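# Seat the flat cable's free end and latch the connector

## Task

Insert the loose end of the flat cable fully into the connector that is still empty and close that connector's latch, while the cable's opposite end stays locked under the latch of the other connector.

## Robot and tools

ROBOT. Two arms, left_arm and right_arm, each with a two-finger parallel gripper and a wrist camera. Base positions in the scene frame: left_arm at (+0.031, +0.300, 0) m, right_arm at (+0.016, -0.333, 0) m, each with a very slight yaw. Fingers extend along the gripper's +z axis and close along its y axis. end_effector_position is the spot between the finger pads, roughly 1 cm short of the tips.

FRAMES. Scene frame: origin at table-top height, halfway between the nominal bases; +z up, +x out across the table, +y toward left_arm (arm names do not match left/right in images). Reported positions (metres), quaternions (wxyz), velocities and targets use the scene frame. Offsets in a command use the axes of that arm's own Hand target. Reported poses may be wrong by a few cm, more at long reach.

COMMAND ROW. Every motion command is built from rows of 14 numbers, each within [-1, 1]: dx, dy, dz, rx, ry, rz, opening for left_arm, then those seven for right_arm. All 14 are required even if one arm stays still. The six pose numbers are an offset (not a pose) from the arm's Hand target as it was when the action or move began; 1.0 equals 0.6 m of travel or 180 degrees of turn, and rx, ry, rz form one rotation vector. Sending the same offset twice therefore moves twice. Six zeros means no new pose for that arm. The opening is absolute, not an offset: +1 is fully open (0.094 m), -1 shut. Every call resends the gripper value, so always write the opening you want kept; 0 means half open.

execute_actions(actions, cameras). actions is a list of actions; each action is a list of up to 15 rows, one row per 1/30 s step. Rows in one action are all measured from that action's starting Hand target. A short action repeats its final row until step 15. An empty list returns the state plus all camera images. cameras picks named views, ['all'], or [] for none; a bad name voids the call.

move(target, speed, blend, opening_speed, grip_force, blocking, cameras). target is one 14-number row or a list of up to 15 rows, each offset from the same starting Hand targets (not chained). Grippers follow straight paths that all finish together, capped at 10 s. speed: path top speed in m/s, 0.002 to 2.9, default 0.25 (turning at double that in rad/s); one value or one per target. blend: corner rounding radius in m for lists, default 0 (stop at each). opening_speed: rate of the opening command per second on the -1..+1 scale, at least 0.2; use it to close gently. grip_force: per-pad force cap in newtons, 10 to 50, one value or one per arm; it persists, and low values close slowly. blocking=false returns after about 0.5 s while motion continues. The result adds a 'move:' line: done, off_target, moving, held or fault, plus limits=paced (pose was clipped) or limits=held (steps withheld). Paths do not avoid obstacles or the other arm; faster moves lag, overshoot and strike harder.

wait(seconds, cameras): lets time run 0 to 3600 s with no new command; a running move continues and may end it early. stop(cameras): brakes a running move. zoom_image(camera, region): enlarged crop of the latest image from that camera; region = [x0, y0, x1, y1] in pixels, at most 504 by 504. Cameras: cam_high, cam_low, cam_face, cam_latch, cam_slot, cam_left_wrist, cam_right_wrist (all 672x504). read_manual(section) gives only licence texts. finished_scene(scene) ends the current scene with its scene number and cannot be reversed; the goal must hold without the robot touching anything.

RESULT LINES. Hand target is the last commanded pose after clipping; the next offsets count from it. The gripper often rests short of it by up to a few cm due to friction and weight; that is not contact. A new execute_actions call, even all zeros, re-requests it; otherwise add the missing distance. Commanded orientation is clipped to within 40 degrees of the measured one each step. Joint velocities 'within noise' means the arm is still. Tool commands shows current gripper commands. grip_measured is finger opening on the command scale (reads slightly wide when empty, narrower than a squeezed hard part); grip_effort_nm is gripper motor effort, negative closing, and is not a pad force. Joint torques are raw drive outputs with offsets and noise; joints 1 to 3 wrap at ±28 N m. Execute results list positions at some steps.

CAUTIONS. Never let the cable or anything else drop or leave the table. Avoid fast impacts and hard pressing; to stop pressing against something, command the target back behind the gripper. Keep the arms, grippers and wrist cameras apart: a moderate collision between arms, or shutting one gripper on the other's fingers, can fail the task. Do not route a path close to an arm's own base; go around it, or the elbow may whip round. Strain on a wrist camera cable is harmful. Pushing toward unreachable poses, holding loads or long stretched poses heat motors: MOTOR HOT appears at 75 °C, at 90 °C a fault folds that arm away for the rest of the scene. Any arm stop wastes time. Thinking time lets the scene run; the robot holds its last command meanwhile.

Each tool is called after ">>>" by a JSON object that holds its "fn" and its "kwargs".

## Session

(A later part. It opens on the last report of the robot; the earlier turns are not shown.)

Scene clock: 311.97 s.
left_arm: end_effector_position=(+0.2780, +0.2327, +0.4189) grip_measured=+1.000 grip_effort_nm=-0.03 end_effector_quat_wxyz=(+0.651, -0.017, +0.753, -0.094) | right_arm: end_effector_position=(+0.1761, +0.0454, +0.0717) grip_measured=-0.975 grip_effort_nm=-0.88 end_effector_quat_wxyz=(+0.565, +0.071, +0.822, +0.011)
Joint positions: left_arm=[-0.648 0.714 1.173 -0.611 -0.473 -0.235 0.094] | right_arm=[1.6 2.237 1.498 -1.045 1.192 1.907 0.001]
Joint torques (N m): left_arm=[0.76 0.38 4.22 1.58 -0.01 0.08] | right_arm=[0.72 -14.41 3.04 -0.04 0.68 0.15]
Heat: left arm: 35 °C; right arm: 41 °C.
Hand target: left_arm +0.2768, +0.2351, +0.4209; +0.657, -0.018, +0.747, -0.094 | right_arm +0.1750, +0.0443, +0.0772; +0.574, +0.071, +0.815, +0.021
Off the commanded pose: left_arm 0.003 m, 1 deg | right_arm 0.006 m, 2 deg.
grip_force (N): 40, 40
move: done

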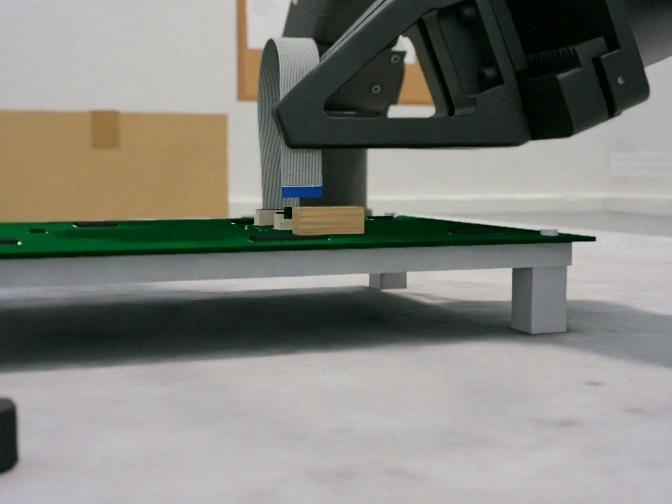

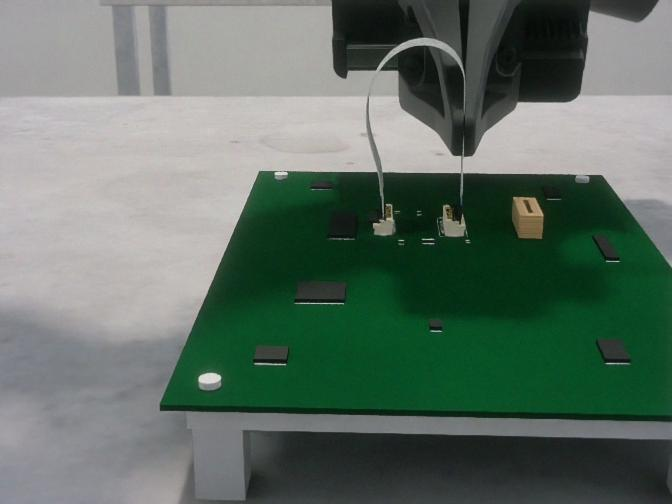

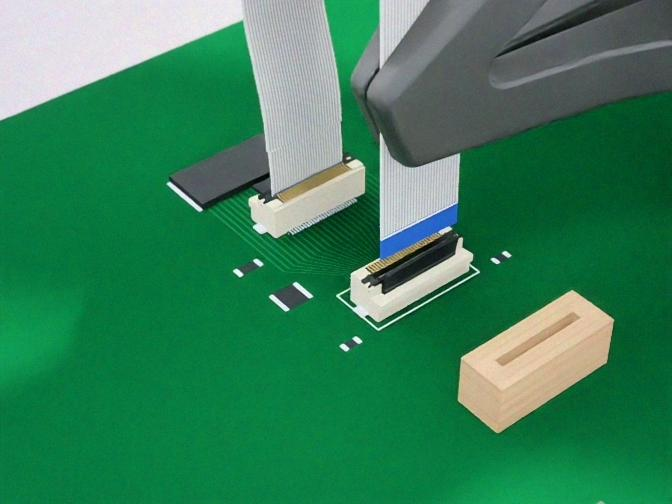

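>>> {"fn": "move", "kwargs": {"target": [0,0,0,0,0,0,1,0.0092,-0.0045,0.0036,0,0,0,-1], "speed": 0.03, "cameras": ["cam_face","cam_latch","cam_slot"]}}

>>> {"fn": "zoom_image", "kwargs": {"camera": "cam_slot", "region": [330, 150, 490, 330]}}

>>> {"fn": "zoom_image", "kwargs": {"camera": "cam_latch", "region": [400, 160, 500, 250]}}

Scene clock: 316.53 s.
left_arm: end_effector_position=(+0.2780, +0.2327, +0.4189) grip_measured=+1.000 grip_effort_nm=-0.03 end_effector_quat_wxyz=(+0.651, -0.017, +0.753, -0.094) | right_arm: end_effector_position=(+0.1762, +0.0423, +0.0665) grip_measured=-0.975 grip_effort_nm=-0.88 end_effector_quat_wxyz=(+0.565, +0.072, +0.822, +0.011)
Joint positions: left_arm=[-0.648 0.714 1.173 -0.611 -0.473 -0.235 0.094] | right_arm=[1.6 2.237 1.474 -1.023 1.192 1.908 0.001]
Joint torques (N m): left_arm=[0.8 0.43 4.19 1.58 0 0.08] | right_arm=[0.77 -13.75 3.07 0.01 0.68 0.13]
Heat: left arm: 35 °C; right arm: 41 °C.
Hand target: left_arm +0.2768, +0.2351, +0.4209; +0.657, -0.018, +0.747, -0.094 | right_arm +0.1749, +0.0423, +0.0710; +0.574, +0.072, +0.816, +0.021
Off the commanded pose: left_arm 0.003 m, 1 deg | right_arm 0.005 m, 2 deg.
grip_force (N): 40, 40
move: done

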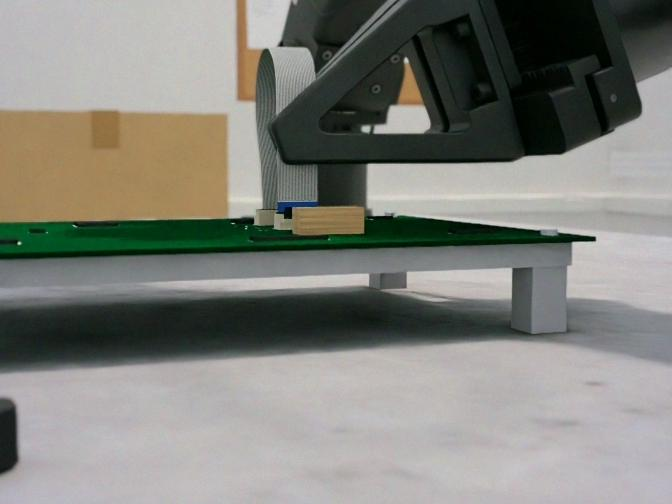

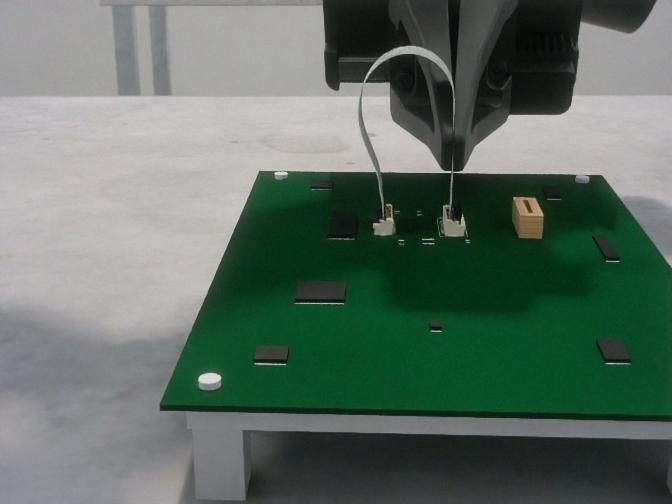

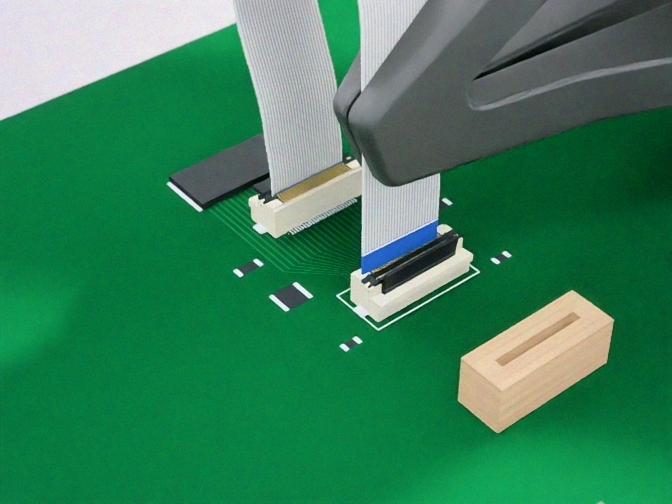

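Scaled by 2.800.

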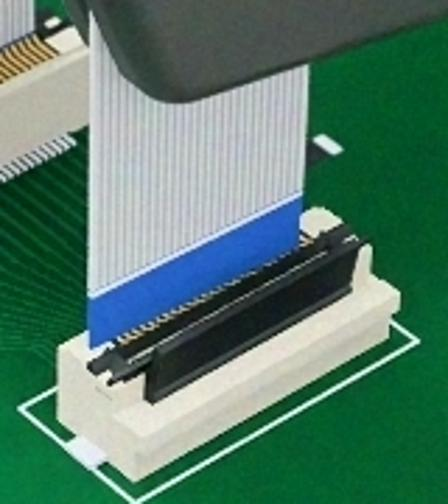

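Scaled by 5.040.

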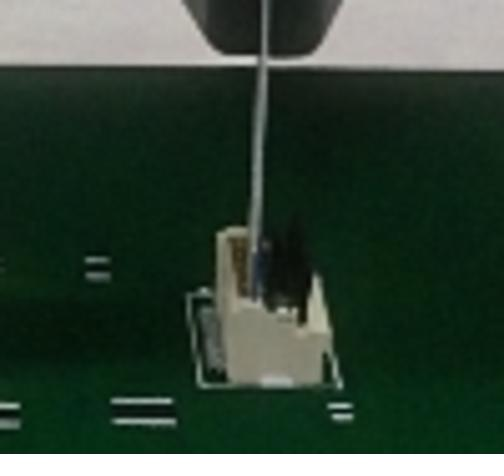

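>>> {"fn": "move", "kwargs": {"target": [0,0,0,0,0,0,1,-0.001,0.003,-0.001,0,0,0,-1], "speed": 0.03, "cameras": ["cam_latch","cam_slot"]}}

>>> {"fn": "zoom_image", "kwargs": {"camera": "cam_slot", "region": [330, 150, 490, 330]}}

>>> {"fn": "zoom_image", "kwargs": {"camera": "cam_latch", "region": [400, 160, 500, 250]}}

Scene clock: 323.00 s.
left_arm: end_effector_position=(+0.2780, +0.2327, +0.4189) grip_measured=+1.000 grip_effort_nm=-0.03 end_effector_quat_wxyz=(+0.651, -0.017, +0.753, -0.094) | right_arm: end_effector_position=(+0.1762, +0.0423, +0.0665) grip_measured=-0.975 grip_effort_nm=-0.88 end_effector_quat_wxyz=(+0.565, +0.072, +0.822, +0.011)
Joint positions: left_arm=[-0.648 0.714 1.173 -0.611 -0.473 -0.235 0.094] | right_arm=[1.6 2.237 1.474 -1.022 1.192 1.908 0.001]
Joint torques (N m): left_arm=[0.72 0.38 4.18 1.58 0.01 0.08] | right_arm=[0.99 -13.38 3.75 -0.13 0.68 0.13]
Heat: left arm: 35 °C; right arm: 40 °C.
Hand target: left_arm +0.2768, +0.2351, +0.4209; +0.657, -0.018, +0.747, -0.094 | right_arm +0.1747, +0.0441, +0.0720; +0.574, +0.072, +0.816, +0.021
Off the commanded pose: left_arm 0.003 m, 1 deg | right_arm 0.006 m, 2 deg.
grip_force (N): 40, 40
move: done

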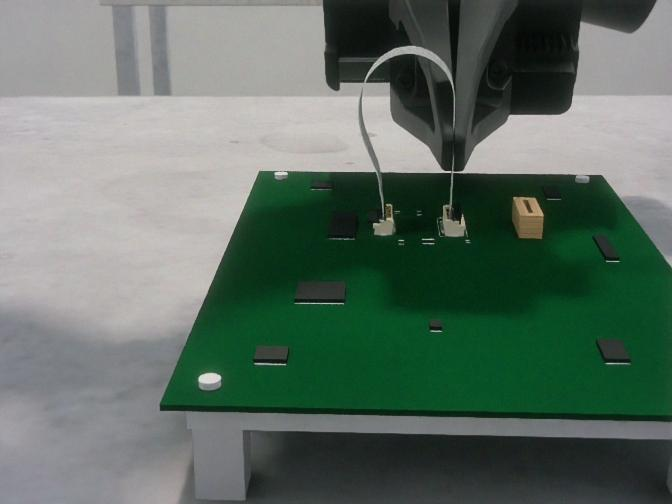

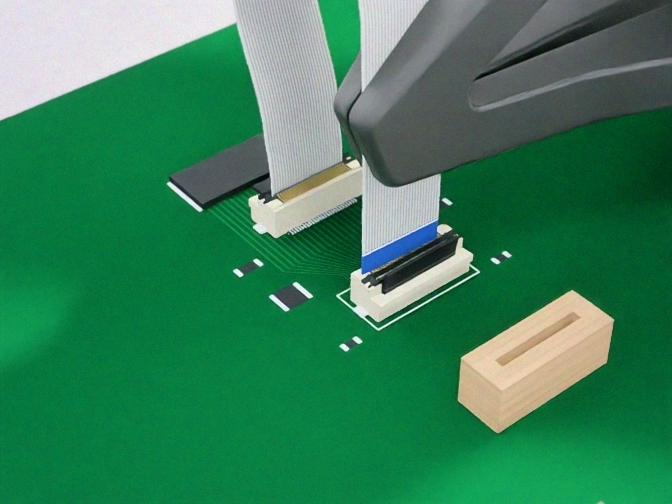

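Scaled by 2.800.

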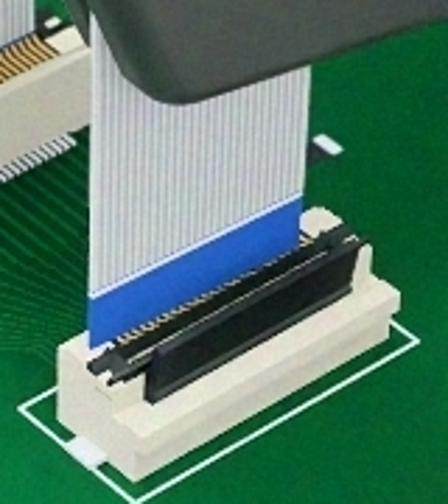

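Scaled by 5.040.

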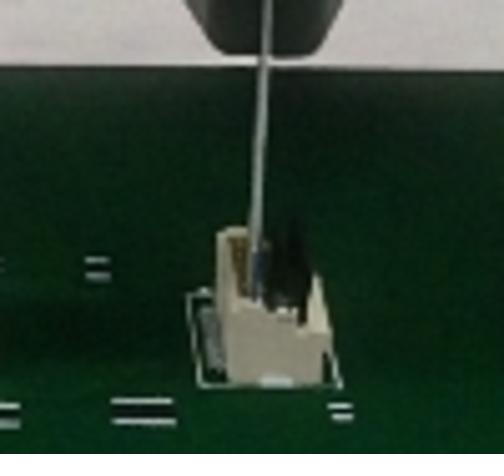

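>>> {"fn": "move", "kwargs": {"target": [0,0,0,0,0,0,1,0.0005,0.003,0,0,0,0,-1], "speed": 0.03, "cameras": ["cam_latch","cam_slot"]}}

>>> {"fn": "zoom_image", "kwargs": {"camera": "cam_slot", "region": [330, 150, 490, 330]}}

>>> {"fn": "zoom_image", "kwargs": {"camera": "cam_latch", "region": [400, 160, 500, 250]}}

Scene clock: 327.17 s.
left_arm: end_effector_position=(+0.2780, +0.2327, +0.4189) grip_measured=+1.000 grip_effort_nm=-0.03 end_effector_quat_wxyz=(+0.651, -0.017, +0.753, -0.094) | right_arm: end_effector_position=(+0.1762, +0.0423, +0.0665) grip_measured=-0.975 grip_effort_nm=-0.88 end_effector_quat_wxyz=(+0.565, +0.072, +0.822, +0.011)
Joint positions: left_arm=[-0.648 0.714 1.173 -0.611 -0.473 -0.235 0.094] | right_arm=[1.6 2.237 1.474 -1.022 1.192 1.908 0.001]
Joint torques (N m): left_arm=[0.75 0.44 4.18 1.59 0.01 0.08] | right_arm=[0.81 -13 4.44 -0.11 0.68 0.11]
Heat: left arm: 35 °C; right arm: 40 °C.
Hand target: left_arm +0.2768, +0.2351, +0.4209; +0.657, -0.018, +0.747, -0.094 | right_arm +0.1748, +0.0459, +0.0719; +0.574, +0.072, +0.816, +0.021
Off the commanded pose: left_arm 0.003 m, 1 deg | right_arm 0.007 m, 2 deg.
grip_force (N): 40, 40
move: done

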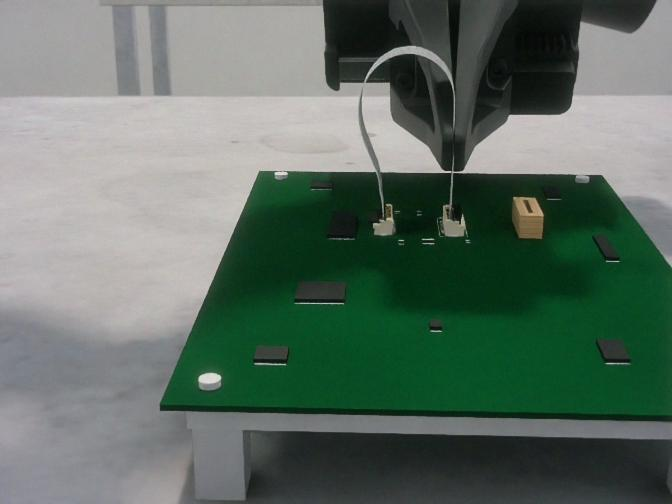

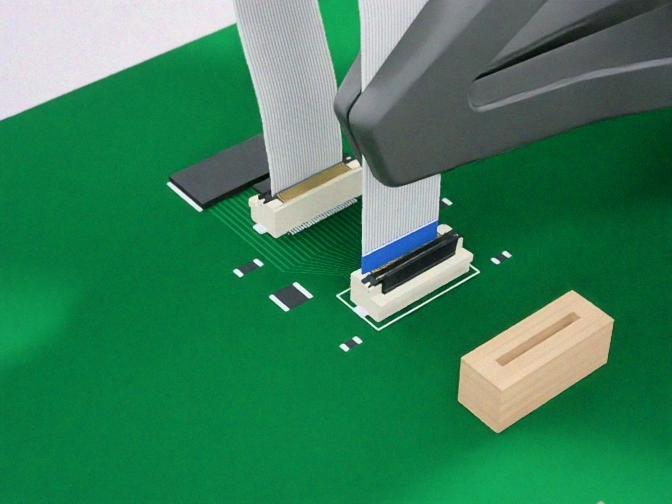

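Scaled by 2.800.

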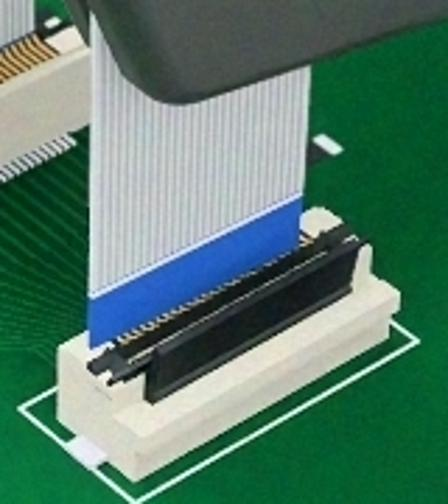

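Scaled by 5.040.

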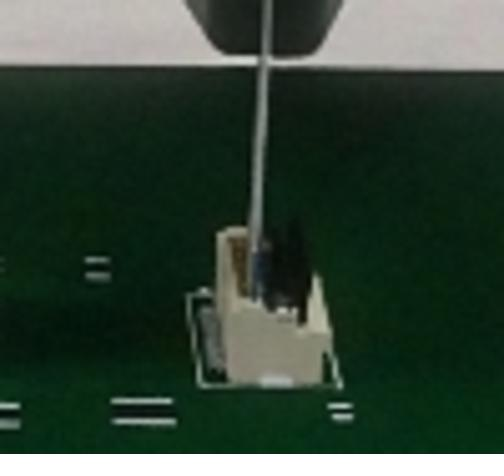

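>>> {"fn": "move", "kwargs": {"target": [0,0,0,0,0,0,1,0,0.006,0,0,0,0,-1], "speed": 0.03}}

>>> {"fn": "move", "kwargs": {"target": [0,0,0,0,0,0,1,0,0.003,0,0,0,0,-1], "speed": 0.03}}

Scene clock: 330.77 s.
left_arm: end_effector_position=(+0.2780, +0.2327, +0.4189) grip_measured=+1.000 grip_effort_nm=-0.04 end_effector_quat_wxyz=(+0.651, -0.017, +0.753, -0.094) | right_arm: end_effector_position=(+0.1762, +0.0423, +0.0665) grip_measured=-0.975 grip_effort_nm=-0.88 end_effector_quat_wxyz=(+0.565, +0.072, +0.822, +0.011)
Joint positions: left_arm=[-0.648 0.714 1.173 -0.611 -0.473 -0.235 0.094] | right_arm=[1.6 2.237 1.474 -1.022 1.192 1.908 0.001]
Joint torques (N m): left_arm=[0.77 0.39 4.22 1.58 -0.01 0.07] | right_arm=[0.69 -12.18 5.98 -0.16 0.7 0.06]
Heat: left arm: 36 °C; right arm: 40 °C.
Hand target: left_arm +0.2768, +0.2351, +0.4209; +0.657, -0.018, +0.747, -0.094 | right_arm +0.1751, +0.0494, +0.0723; +0.574, +0.072, +0.816, +0.021
Off the commanded pose: left_arm 0.003 m, 1 deg | right_arm 0.009 m, 2 deg.
grip_force (N): 40, 40
move: done

Scene clock: 331.27 s.
left_arm: end_effector_position=(+0.2780, +0.2327, +0.4189) grip_measured=+1.000 grip_effort_nm=-0.03 end_effector_quat_wxyz=(+0.651, -0.017, +0.753, -0.094) | right_arm: end_effector_position=(+0.1762, +0.0423, +0.0665) grip_measured=-0.975 grip_effort_nm=-0.88 end_effector_quat_wxyz=(+0.565, +0.072, +0.822, +0.011)
Joint positions: left_arm=[-0.648 0.714 1.173 -0.611 -0.473 -0.235 0.094] | right_arm=[1.6 2.237 1.474 -1.022 1.192 1.908 0.001]
Joint torques (N m): left_arm=[0.76 0.39 4.22 1.59 0 0.09] | right_arm=[0.44 -11.81 6.6 -0.18 0.69 0.02]
Heat: left arm: 36 °C; right arm: 40 °C.
Hand target: left_arm +0.2768, +0.2351, +0.4209; +0.657, -0.018, +0.747, -0.094 | right_arm +0.1753, +0.0512, +0.0726; +0.574, +0.072, +0.816, +0.021
Off the commanded pose: left_arm 0.003 m, 1 deg | right_arm 0.011 m, 2 deg.
grip_force (N): 40, 40
move: off_target (right_arm)

>>> {"fn": "move", "kwargs": {"target": [0,0,0,0,0,0,1,0,0.002,0,0,0,0,-1], "speed": 0.03}}

>>> {"fn": "move", "kwargs": {"target": [0,0,0,0,0,0,1,0,0.002,0,0,0,0,-1], "speed": 0.03, "cameras": ["cam_latch","cam_slot"]}}

>>> {"fn": "zoom_image", "kwargs": {"camera": "cam_slot", "region": [330, 150, 490, 330]}}

>>> {"fn": "zoom_image", "kwargs": {"camera": "cam_latch", "region": [400, 160, 500, 250]}}

Scene clock: 334.57 s.
left_arm: end_effector_position=(+0.2780, +0.2327, +0.4189) grip_measured=+1.000 grip_effort_nm=-0.04 end_effector_quat_wxyz=(+0.651, -0.017, +0.753, -0.094) | right_arm: end_effector_position=(+0.1761, +0.0448, +0.0683) grip_measured=-0.975 grip_effort_nm=-0.88 end_effector_quat_wxyz=(+0.564, +0.074, +0.822, +0.015)
Joint positions: left_arm=[-0.648 0.714 1.173 -0.611 -0.473 -0.235 0.094] | right_arm=[1.6 2.237 1.483 -1.022 1.192 1.908 0.001]
Joint torques (N m): left_arm=[0.8 0.43 4.18 1.59 0.01 0.09] | right_arm=[0.68 -11.62 6.41 -0.19 0.7 0]
Heat: left arm: 36 °C; right arm: 39 °C.
Hand target: left_arm +0.2768, +0.2351, +0.4209; +0.657, -0.018, +0.747, -0.094 | right_arm +0.1754, +0.0524, +0.0727; +0.574, +0.072, +0.816, +0.021
Off the commanded pose: left_arm 0.003 m, 1 deg | right_arm 0.009 m, 1 deg.
grip_force (N): 40, 40
move: done

Scene clock: 335.30 s.
left_arm: end_effector_position=(+0.2780, +0.2327, +0.4189) grip_measured=+1.000 grip_effort_nm=-0.03 end_effector_quat_wxyz=(+0.651, -0.017, +0.753, -0.094) | right_arm: end_effector_position=(+0.1761, +0.0465, +0.0696) grip_measured=-0.975 grip_effort_nm=-0.88 end_effector_quat_wxyz=(+0.564, +0.076, +0.822, +0.018)
Joint positions: left_arm=[-0.648 0.714 1.173 -0.611 -0.473 -0.235 0.094] | right_arm=[1.6 2.237 1.49 -1.023 1.192 1.908 0.001]
Joint torques (N m): left_arm=[0.83 0.39 4.22 1.59 0.01 0.09] | right_arm=[0.72 -11.3 6.35 -0.2 0.69 -0.02]
Heat: left arm: 36 °C; right arm: 39 °C.
Hand target: left_arm +0.2768, +0.2351, +0.4209; +0.657, -0.018, +0.747, -0.094 | right_arm +0.1755, +0.0536, +0.0728; +0.574, +0.071, +0.816, +0.021
Off the commanded pose: left_arm 0.003 m, 1 deg | right_arm 0.008 m, 1 deg.
grip_force (N): 40, 40
move: done

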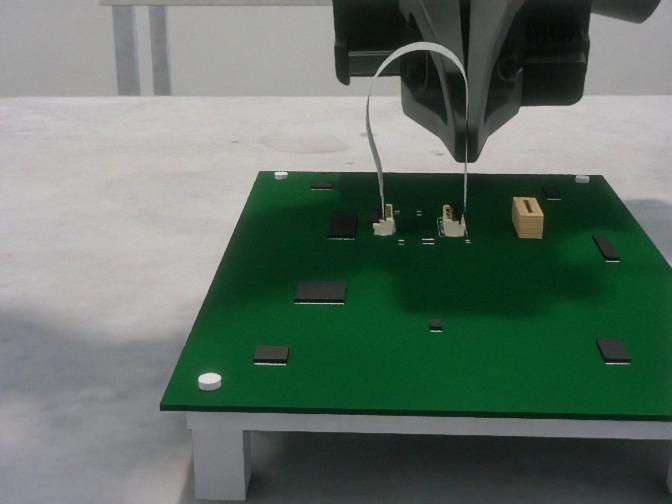

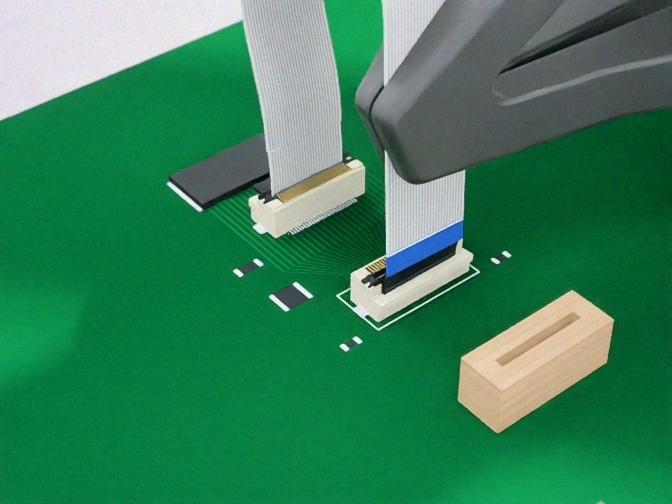

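Scaled by 2.800.

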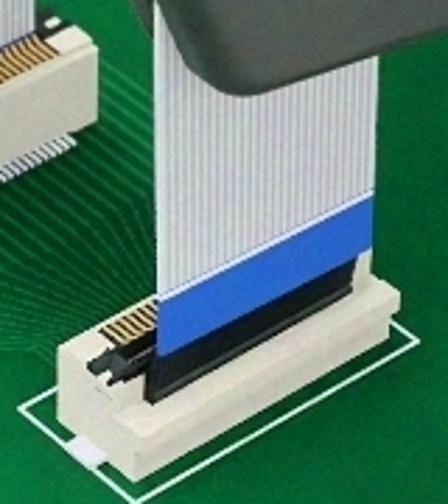

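Scaled by 5.040.

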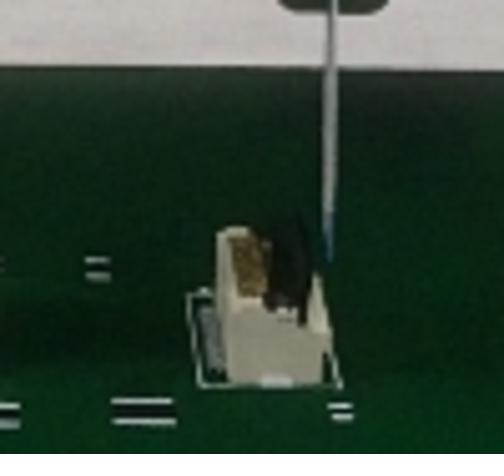

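>>> {"fn": "move", "kwargs": {"target": [0,0,0,0,0,0,1,-0.0124,-0.003,-0.0045,0,0,0,-1], "speed": 0.03, "cameras": ["cam_slot"]}}

Scene clock: 345.83 s.
left_arm: end_effector_position=(+0.2780, +0.2327, +0.4189) grip_measured=+1.000 grip_effort_nm=-0.03 end_effector_quat_wxyz=(+0.651, -0.017, +0.753, -0.094) | right_arm: end_effector_position=(+0.1762, +0.0442, +0.0701) grip_measured=-0.975 grip_effort_nm=-0.88 end_effector_quat_wxyz=(+0.565, +0.071, +0.822, +0.011)
Joint positions: left_arm=[-0.648 0.714 1.173 -0.611 -0.473 -0.235 0.094] | right_arm=[1.6 2.237 1.49 -1.04 1.192 1.908 0.001]
Joint torques (N m): left_arm=[0.77 0.4 4.18 1.58 0.01 0.08] | right_arm=[0.8 -13.22 6 -0.24 0.72 0.07]
Heat: left arm: 36 °C; right arm: 38 °C.
Hand target: left_arm +0.2768, +0.2351, +0.4209; +0.657, -0.018, +0.747, -0.094 | right_arm +0.1752, +0.0509, +0.0805; +0.574, +0.072, +0.816, +0.021
Off the commanded pose: left_arm 0.003 m, 1 deg | right_arm 0.012 m, 2 deg.
grip_force (N): 40, 40
move: off_target (right_arm)

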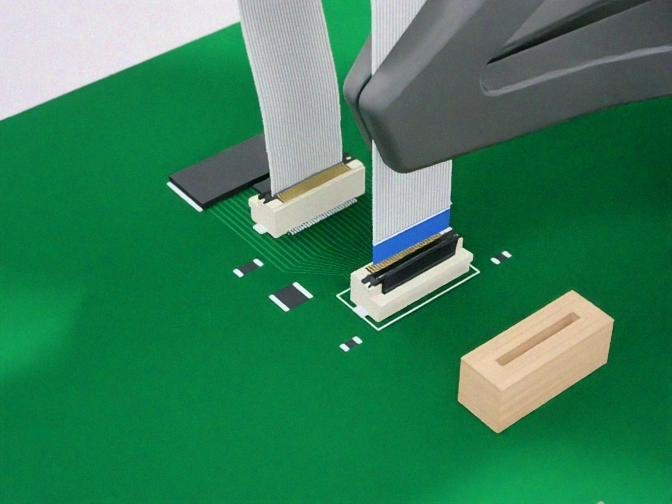

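>>> {"fn": "wait", "kwargs": {"seconds": 0, "cameras": ["cam_latch","cam_slot"]}}

>>> {"fn": "zoom_image", "kwargs": {"camera": "cam_slot", "region": [330, 150, 490, 330]}}

>>> {"fn": "zoom_image", "kwargs": {"camera": "cam_latch", "region": [400, 160, 500, 250]}}

Scene clock: 348.43 s.
left_arm: end_effector_position=(+0.2780, +0.2327, +0.4189) grip_measured=+1.000 grip_effort_nm=-0.04 end_effector_quat_wxyz=(+0.651, -0.017, +0.753, -0.094) | right_arm: end_effector_position=(+0.1762, +0.0442, +0.0701) grip_measured=-0.975 grip_effort_nm=-0.88 end_effector_quat_wxyz=(+0.565, +0.071, +0.822, +0.011)
Joint positions: left_arm=[-0.648 0.714 1.173 -0.611 -0.473 -0.235 0.094] | right_arm=[1.6 2.237 1.49 -1.04 1.192 1.908 0.001]
Joint torques (N m): left_arm=[0.77 0.42 4.21 1.58 0.01 0.08] | right_arm=[0.72 -13.2 6 -0.26 0.68 0.04]
Heat: left arm: 36 °C; right arm: 38 °C.
Hand target: left_arm +0.2768, +0.2351, +0.4209; +0.657, -0.018, +0.747, -0.094 | right_arm +0.1752, +0.0509, +0.0805; +0.574, +0.072, +0.816, +0.021
Tool commands: left_gripper/opening=+1.0 right_gripper/opening=-1.0
Off the commanded pose: left_arm 0.003 m, 1 deg | right_arm 0.012 m, 2 deg.
grip_force (N): 40, 40

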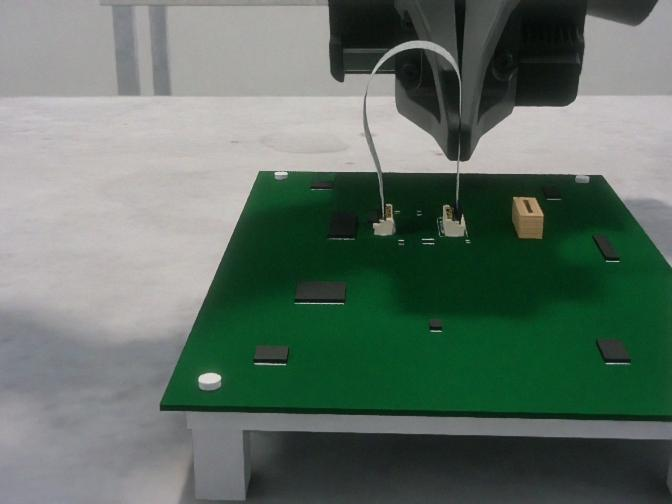

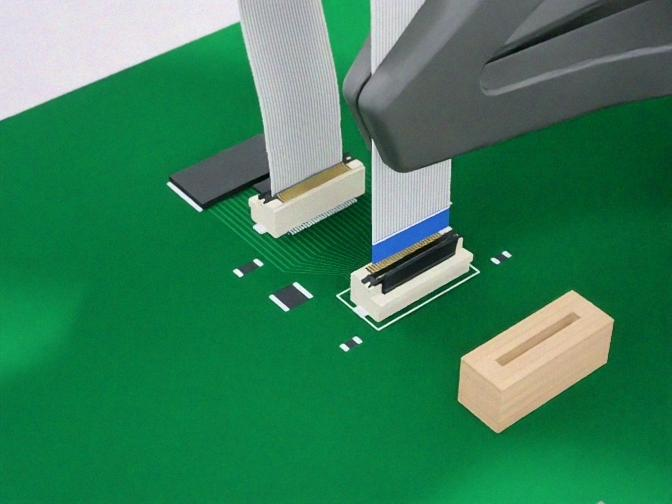

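Scaled by 2.800.

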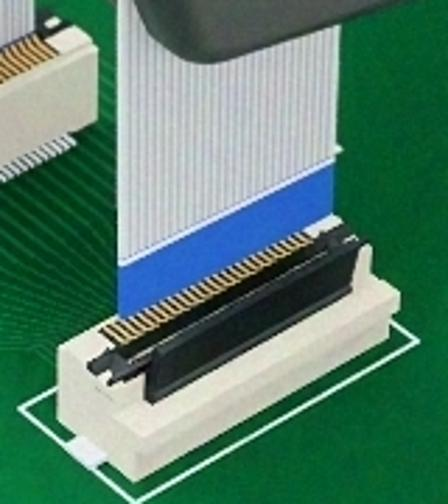

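Scaled by 5.040.

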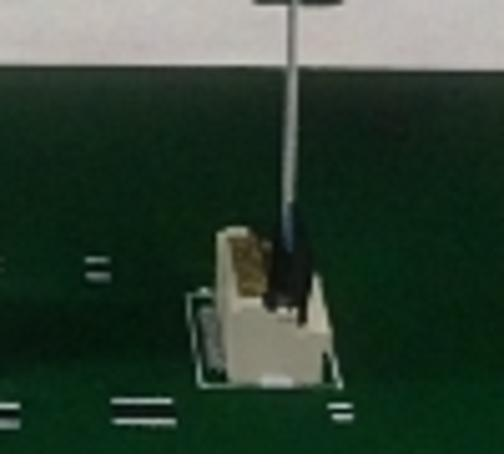

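>>> {"fn": "move", "kwargs": {"target": [0,0,0,0,0,0,1,0.0018,-0.0022,-0.0045,0,0,0,-1], "speed": 0.03}}

>>> {"fn": "move", "kwargs": {"target": [0,0,0,0,0,0,1,0.0012,-0.0012,-0.003,0,0,0,-1], "speed": 0.03}}

Scene clock: 361.87 s.
left_arm: end_effector_position=(+0.2780, +0.2327, +0.4189) grip_measured=+1.000 grip_effort_nm=-0.03 end_effector_quat_wxyz=(+0.651, -0.017, +0.753, -0.094) | right_arm: end_effector_position=(+0.1739, +0.0425, +0.0707) grip_measured=-0.975 grip_effort_nm=-0.88 end_effector_quat_wxyz=(+0.566, +0.067, +0.822, +0.007)
Joint positions: left_arm=[-0.648 0.714 1.173 -0.611 -0.473 -0.235 0.094] | right_arm=[1.606 2.237 1.49 -1.06 1.192 1.918 0.001]
Joint torques (N m): left_arm=[0.81 0.38 4.22 1.59 -0.01 0.08] | right_arm=[0.79 -12.92 6.22 -0.31 0.67 0.13]
Heat: left arm: 36 °C; right arm: 38 °C.
Hand target: left_arm +0.2768, +0.2351, +0.4209; +0.657, -0.018, +0.747, -0.094 | right_arm +0.1723, +0.0498, +0.0802; +0.574, +0.072, +0.816, +0.021
Off the commanded pose: left_arm 0.003 m, 1 deg | right_arm 0.012 m, 2 deg.
grip_force (N): 40, 40
move: off_target (right_arm)

Scene clock: 362.57 s.
left_arm: end_effector_position=(+0.2780, +0.2327, +0.4189) grip_measured=+1.000 grip_effort_nm=-0.03 end_effector_quat_wxyz=(+0.651, -0.017, +0.753, -0.094) | right_arm: end_effector_position=(+0.1724, +0.0413, +0.0712) grip_measured=-0.975 grip_effort_nm=-0.88 end_effector_quat_wxyz=(+0.566, +0.067, +0.821, +0.007)
Joint positions: left_arm=[-0.648 0.714 1.173 -0.611 -0.473 -0.235 0.094] | right_arm=[1.61 2.237 1.49 -1.074 1.192 1.932 0.001]
Joint torques (N m): left_arm=[0.8 0.49 4.22 1.6 0 0.07] | right_arm=[0.94 -12.74 6.22 -0.3 0.63 0.14]
Heat: left arm: 36 °C; right arm: 38 °C.
Hand target: left_arm +0.2768, +0.2351, +0.4209; +0.657, -0.018, +0.747, -0.094 | right_arm +0.1702, +0.0493, +0.0801; +0.574, +0.071, +0.816, +0.021
Off the commanded pose: left_arm 0.003 m, 1 deg | right_arm 0.012 m, 2 deg.
grip_force (N): 40, 40
move: off_target (right_arm)

>>> {"fn": "move", "kwargs": {"target": [0,0,0,0,0,0,1,-0.0022,0.004,0.006,0,0,0,-1], "speed": 0.03, "cameras": ["cam_face","cam_latch","cam_slot"]}}

>>> {"fn": "zoom_image", "kwargs": {"camera": "cam_slot", "region": [330, 150, 490, 330]}}

>>> {"fn": "zoom_image", "kwargs": {"camera": "cam_latch", "region": [400, 160, 500, 250]}}

Scene clock: 368.30 s.
left_arm: end_effector_position=(+0.2780, +0.2327, +0.4189) grip_measured=+1.000 grip_effort_nm=-0.03 end_effector_quat_wxyz=(+0.651, -0.017, +0.753, -0.094) | right_arm: end_effector_position=(+0.1724, +0.0412, +0.0712) grip_measured=-0.975 grip_effort_nm=-0.88 end_effector_quat_wxyz=(+0.566, +0.065, +0.822, +0.005)
Joint positions: left_arm=[-0.648 0.714 1.173 -0.611 -0.473 -0.235 0.094] | right_arm=[1.61 2.237 1.49 -1.075 1.192 1.928 0.001]
Joint torques (N m): left_arm=[0.79 0.39 4.19 1.59 -0.01 0.07] | right_arm=[0.06 -12.68 6.64 -0.11 0.68 -0.04]
Heat: left arm: 36 °C; right arm: 38 °C.
Hand target: left_arm +0.2768, +0.2351, +0.4209; +0.657, -0.018, +0.747, -0.094 | right_arm +0.1743, +0.0514, +0.0804; +0.574, +0.071, +0.816, +0.021
Off the commanded pose: left_arm 0.003 m, 1 deg | right_arm 0.014 m, 2 deg.
grip_force (N): 40, 40
move: off_target (right_arm)

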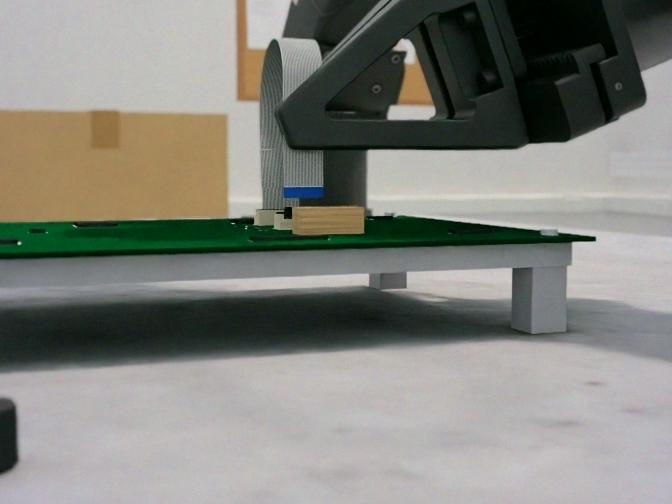

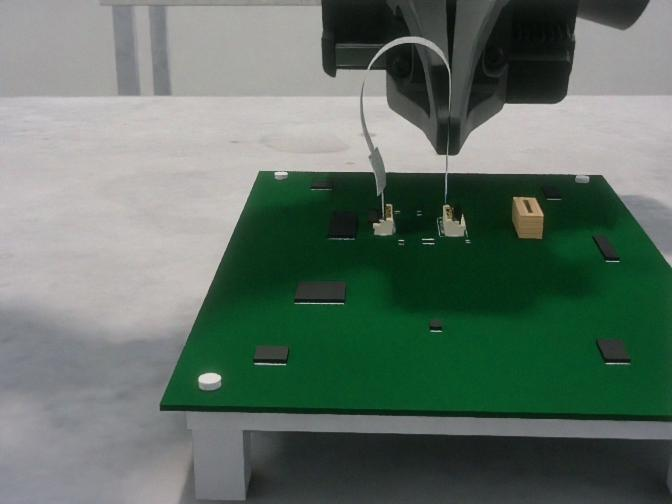

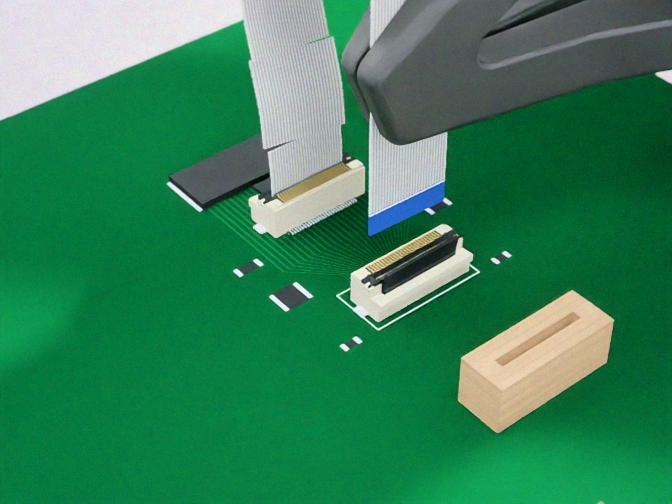

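Scaled by 2.800.

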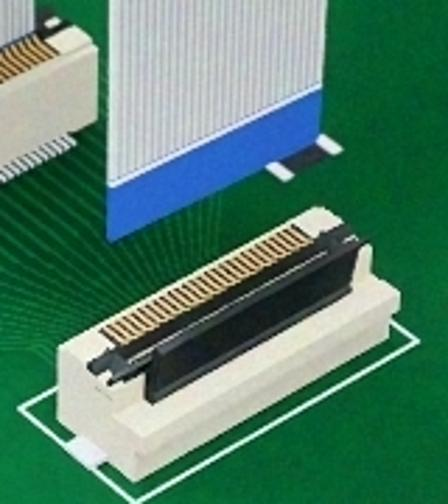

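Scaled by 5.040.

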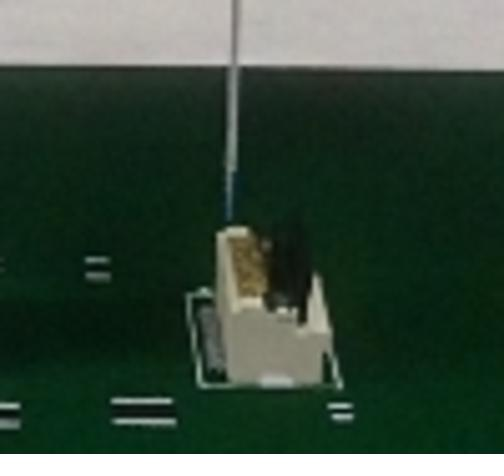

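>>> {"fn": "move", "kwargs": {"target": [0,0,0,0,0,0,1,-0.0003,0.0038,0.0055,0,0,0,-1], "speed": 0.03}}

Scene clock: 373.10 s.
left_arm: end_effector_position=(+0.2780, +0.2327, +0.4189) grip_measured=+1.000 grip_effort_nm=-0.03 end_effector_quat_wxyz=(+0.651, -0.017, +0.753, -0.094) | right_arm: end_effector_position=(+0.1739, +0.0451, +0.0719) grip_measured=-0.975 grip_effort_nm=-0.88 end_effector_quat_wxyz=(+0.565, +0.065, +0.822, +0.009)
Joint positions: left_arm=[-0.648 0.714 1.173 -0.611 -0.473 -0.235 0.094] | right_arm=[1.606 2.237 1.497 -1.054 1.192 1.904 0.001]
Joint torques (N m): left_arm=[0.76 0.39 4.23 1.59 -0.01 0.09] | right_arm=[-0.57 -12.64 6.31 -0.07 0.68 -0.1]
Heat: left arm: 36 °C; right arm: 38 °C.
Hand target: left_arm +0.2768, +0.2351, +0.4209; +0.657, -0.018, +0.747, -0.094 | right_arm +0.1777, +0.0534, +0.0797; +0.574, +0.071, +0.815, +0.021
Off the commanded pose: left_arm 0.003 m, 1 deg | right_arm 0.012 m, 2 deg.
grip_force (N): 40, 40
move: off_target (right_arm)

>>> {"fn": "move", "kwargs": {"target": [0,0,0,0,0,0,1,0.002,-0.0098,0.0035,0,0,0,-1], "speed": 0.03}}

Scene clock: 377.60 s.
left_arm: end_effector_position=(+0.2780, +0.2327, +0.4189) grip_measured=+1.000 grip_effort_nm=-0.03 end_effector_quat_wxyz=(+0.651, -0.017, +0.753, -0.094) | right_arm: end_effector_position=(+0.1748, +0.0483, +0.0711) grip_measured=-0.975 grip_effort_nm=-0.88 end_effector_quat_wxyz=(+0.564, +0.072, +0.822, +0.017)
Joint positions: left_arm=[-0.648 0.714 1.173 -0.611 -0.473 -0.235 0.094] | right_arm=[1.604 2.237 1.497 -1.026 1.192 1.899 0.001]
Joint torques (N m): left_arm=[0.76 0.42 4.18 1.6 0.02 0.07] | right_arm=[-0.55 -13.94 3.75 0 0.68 -0.07]
Heat: left arm: 36 °C; right arm: 38 °C.
Hand target: left_arm +0.2768, +0.2351, +0.4209; +0.657, -0.018, +0.747, -0.094 | right_arm +0.1788, +0.0477, +0.0772; +0.574, +0.072, +0.815, +0.021
Off the commanded pose: left_arm 0.003 m, 1 deg | right_arm 0.007 m, 1 deg.
grip_force (N): 40, 40
move: done

>>> {"fn": "move", "kwargs": {"target": [0,0,0,0,0,0,1,0.0045,-0.0072,0.001,0,0,0,-1], "speed": 0.03, "cameras": ["cam_face","cam_latch","cam_slot"]}}

>>> {"fn": "zoom_image", "kwargs": {"camera": "cam_slot", "region": [330, 150, 490, 330]}}

>>> {"fn": "zoom_image", "kwargs": {"camera": "cam_latch", "region": [400, 160, 500, 250]}}

Scene clock: 381.30 s.
left_arm: end_effector_position=(+0.2780, +0.2327, +0.4189) grip_measured=+1.000 grip_effort_nm=-0.03 end_effector_quat_wxyz=(+0.651, -0.017, +0.753, -0.094) | right_arm: end_effector_position=(+0.1749, +0.0454, +0.0670) grip_measured=-0.975 grip_effort_nm=-0.88 end_effector_quat_wxyz=(+0.565, +0.070, +0.822, +0.016)
Joint positions: left_arm=[-0.648 0.714 1.173 -0.611 -0.473 -0.235 0.094] | right_arm=[1.604 2.237 1.478 -1.011 1.192 1.898 0.001]
Joint torques (N m): left_arm=[0.79 0.42 4.21 1.59 0.01 0.08] | right_arm=[-0.28 -14.48 3.25 -0.02 0.69 -0.04]
Heat: left arm: 36 °C; right arm: 38 °C.
Hand target: left_arm +0.2768, +0.2351, +0.4209; +0.657, -0.018, +0.747, -0.094 | right_arm +0.1780, +0.0437, +0.0739; +0.574, +0.071, +0.816, +0.020
Off the commanded pose: left_arm 0.003 m, 1 deg | right_arm 0.008 m, 1 deg.
grip_force (N): 40, 40
move: done

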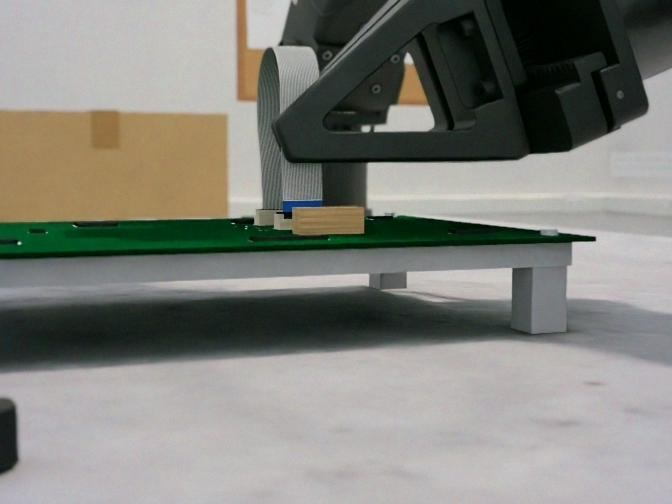

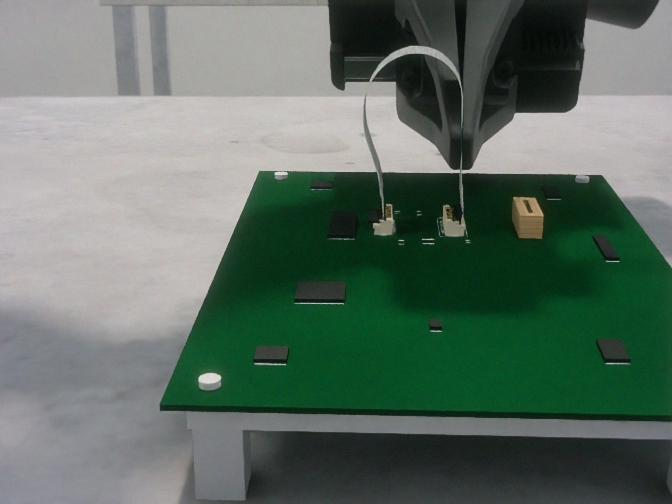

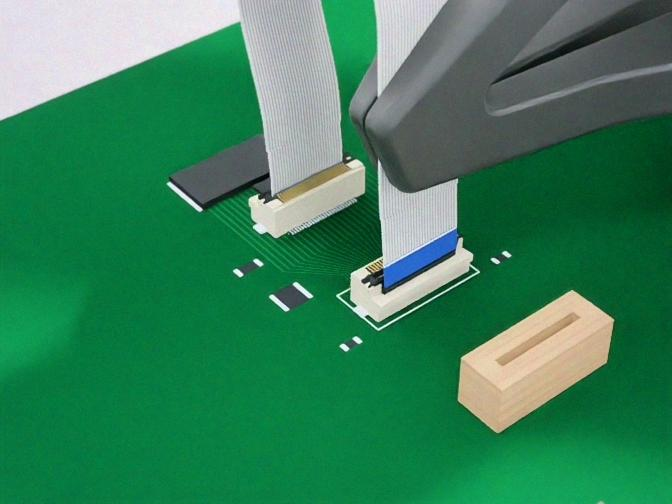

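Scaled by 2.800.

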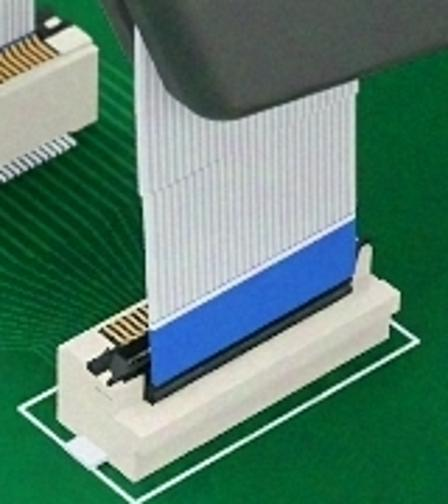

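Scaled by 5.040.

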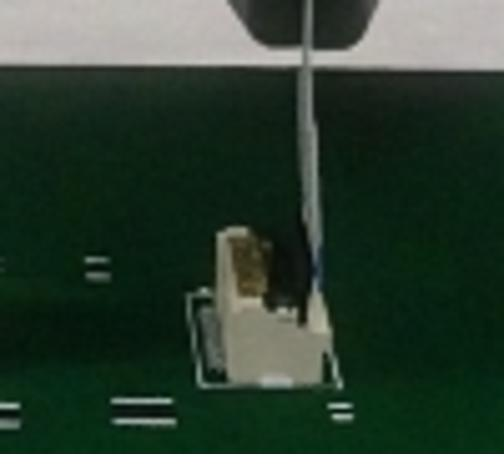

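>>> {"fn": "move", "kwargs": {"target": [0,0,0,0,0,0,1,-0.009,0.02,-0.002,0,0,0,-1], "speed": 0.03}}

>>> {"fn": "move", "kwargs": {"target": [0,0,0,0,0,0,1,-0.005,0.005,-0.001,0,0,0,-1], "speed": 0.03}}

Scene clock: 387.50 s.
left_arm: end_effector_position=(+0.2780, +0.2327, +0.4189) grip_measured=+1.000 grip_effort_nm=-0.03 end_effector_quat_wxyz=(+0.651, -0.017, +0.753, -0.094) | right_arm: end_effector_position=(+0.1748, +0.0495, +0.0708) grip_measured=-0.975 grip_effort_nm=-0.88 end_effector_quat_wxyz=(+0.564, +0.068, +0.823, +0.017)
Joint positions: left_arm=[-0.648 0.714 1.173 -0.611 -0.473 -0.235 0.094] | right_arm=[1.604 2.237 1.497 -1.017 1.192 1.883 0.001]
Joint torques (N m): left_arm=[0.77 0.39 4.19 1.59 -0.01 0.08] | right_arm=[-0.65 -12.85 6.57 -0.24 0.69 -0.08]
Heat: left arm: 36 °C; right arm: 39 °C.
Hand target: left_arm +0.2768, +0.2351, +0.4209; +0.657, -0.018, +0.747, -0.094 | right_arm +0.1798, +0.0549, +0.0808; +0.574, +0.071, +0.816, +0.020
Off the commanded pose: left_arm 0.003 m, 1 deg | right_arm 0.012 m, 2 deg.
grip_force (N): 40, 40
move: off_target (right_arm)

Scene clock: 388.27 s.
left_arm: end_effector_position=(+0.2780, +0.2327, +0.4189) grip_measured=+1.000 grip_effort_nm=-0.03 end_effector_quat_wxyz=(+0.651, -0.017, +0.753, -0.094) | right_arm: end_effector_position=(+0.1762, +0.0520, +0.0747) grip_measured=-0.975 grip_effort_nm=-0.88 end_effector_quat_wxyz=(+0.564, +0.069, +0.823, +0.017)
Joint positions: left_arm=[-0.648 0.714 1.173 -0.611 -0.473 -0.235 0.094] | right_arm=[1.6 2.237 1.515 -1.028 1.192 1.878 0.001]
Joint torques (N m): left_arm=[0.77 0.39 4.23 1.59 0 0.07] | right_arm=[-0.59 -12.62 6.63 -0.21 0.66 -0.08]
Heat: left arm: 36 °C; right arm: 39 °C.
Hand target: left_arm +0.2768, +0.2351, +0.4209; +0.657, -0.018, +0.747, -0.094 | right_arm +0.1805, +0.0575, +0.0841; +0.574, +0.072, +0.816, +0.021
Off the commanded pose: left_arm 0.003 m, 1 deg | right_arm 0.012 m, 1 deg.
grip_force (N): 40, 40
move: off_target (right_arm)


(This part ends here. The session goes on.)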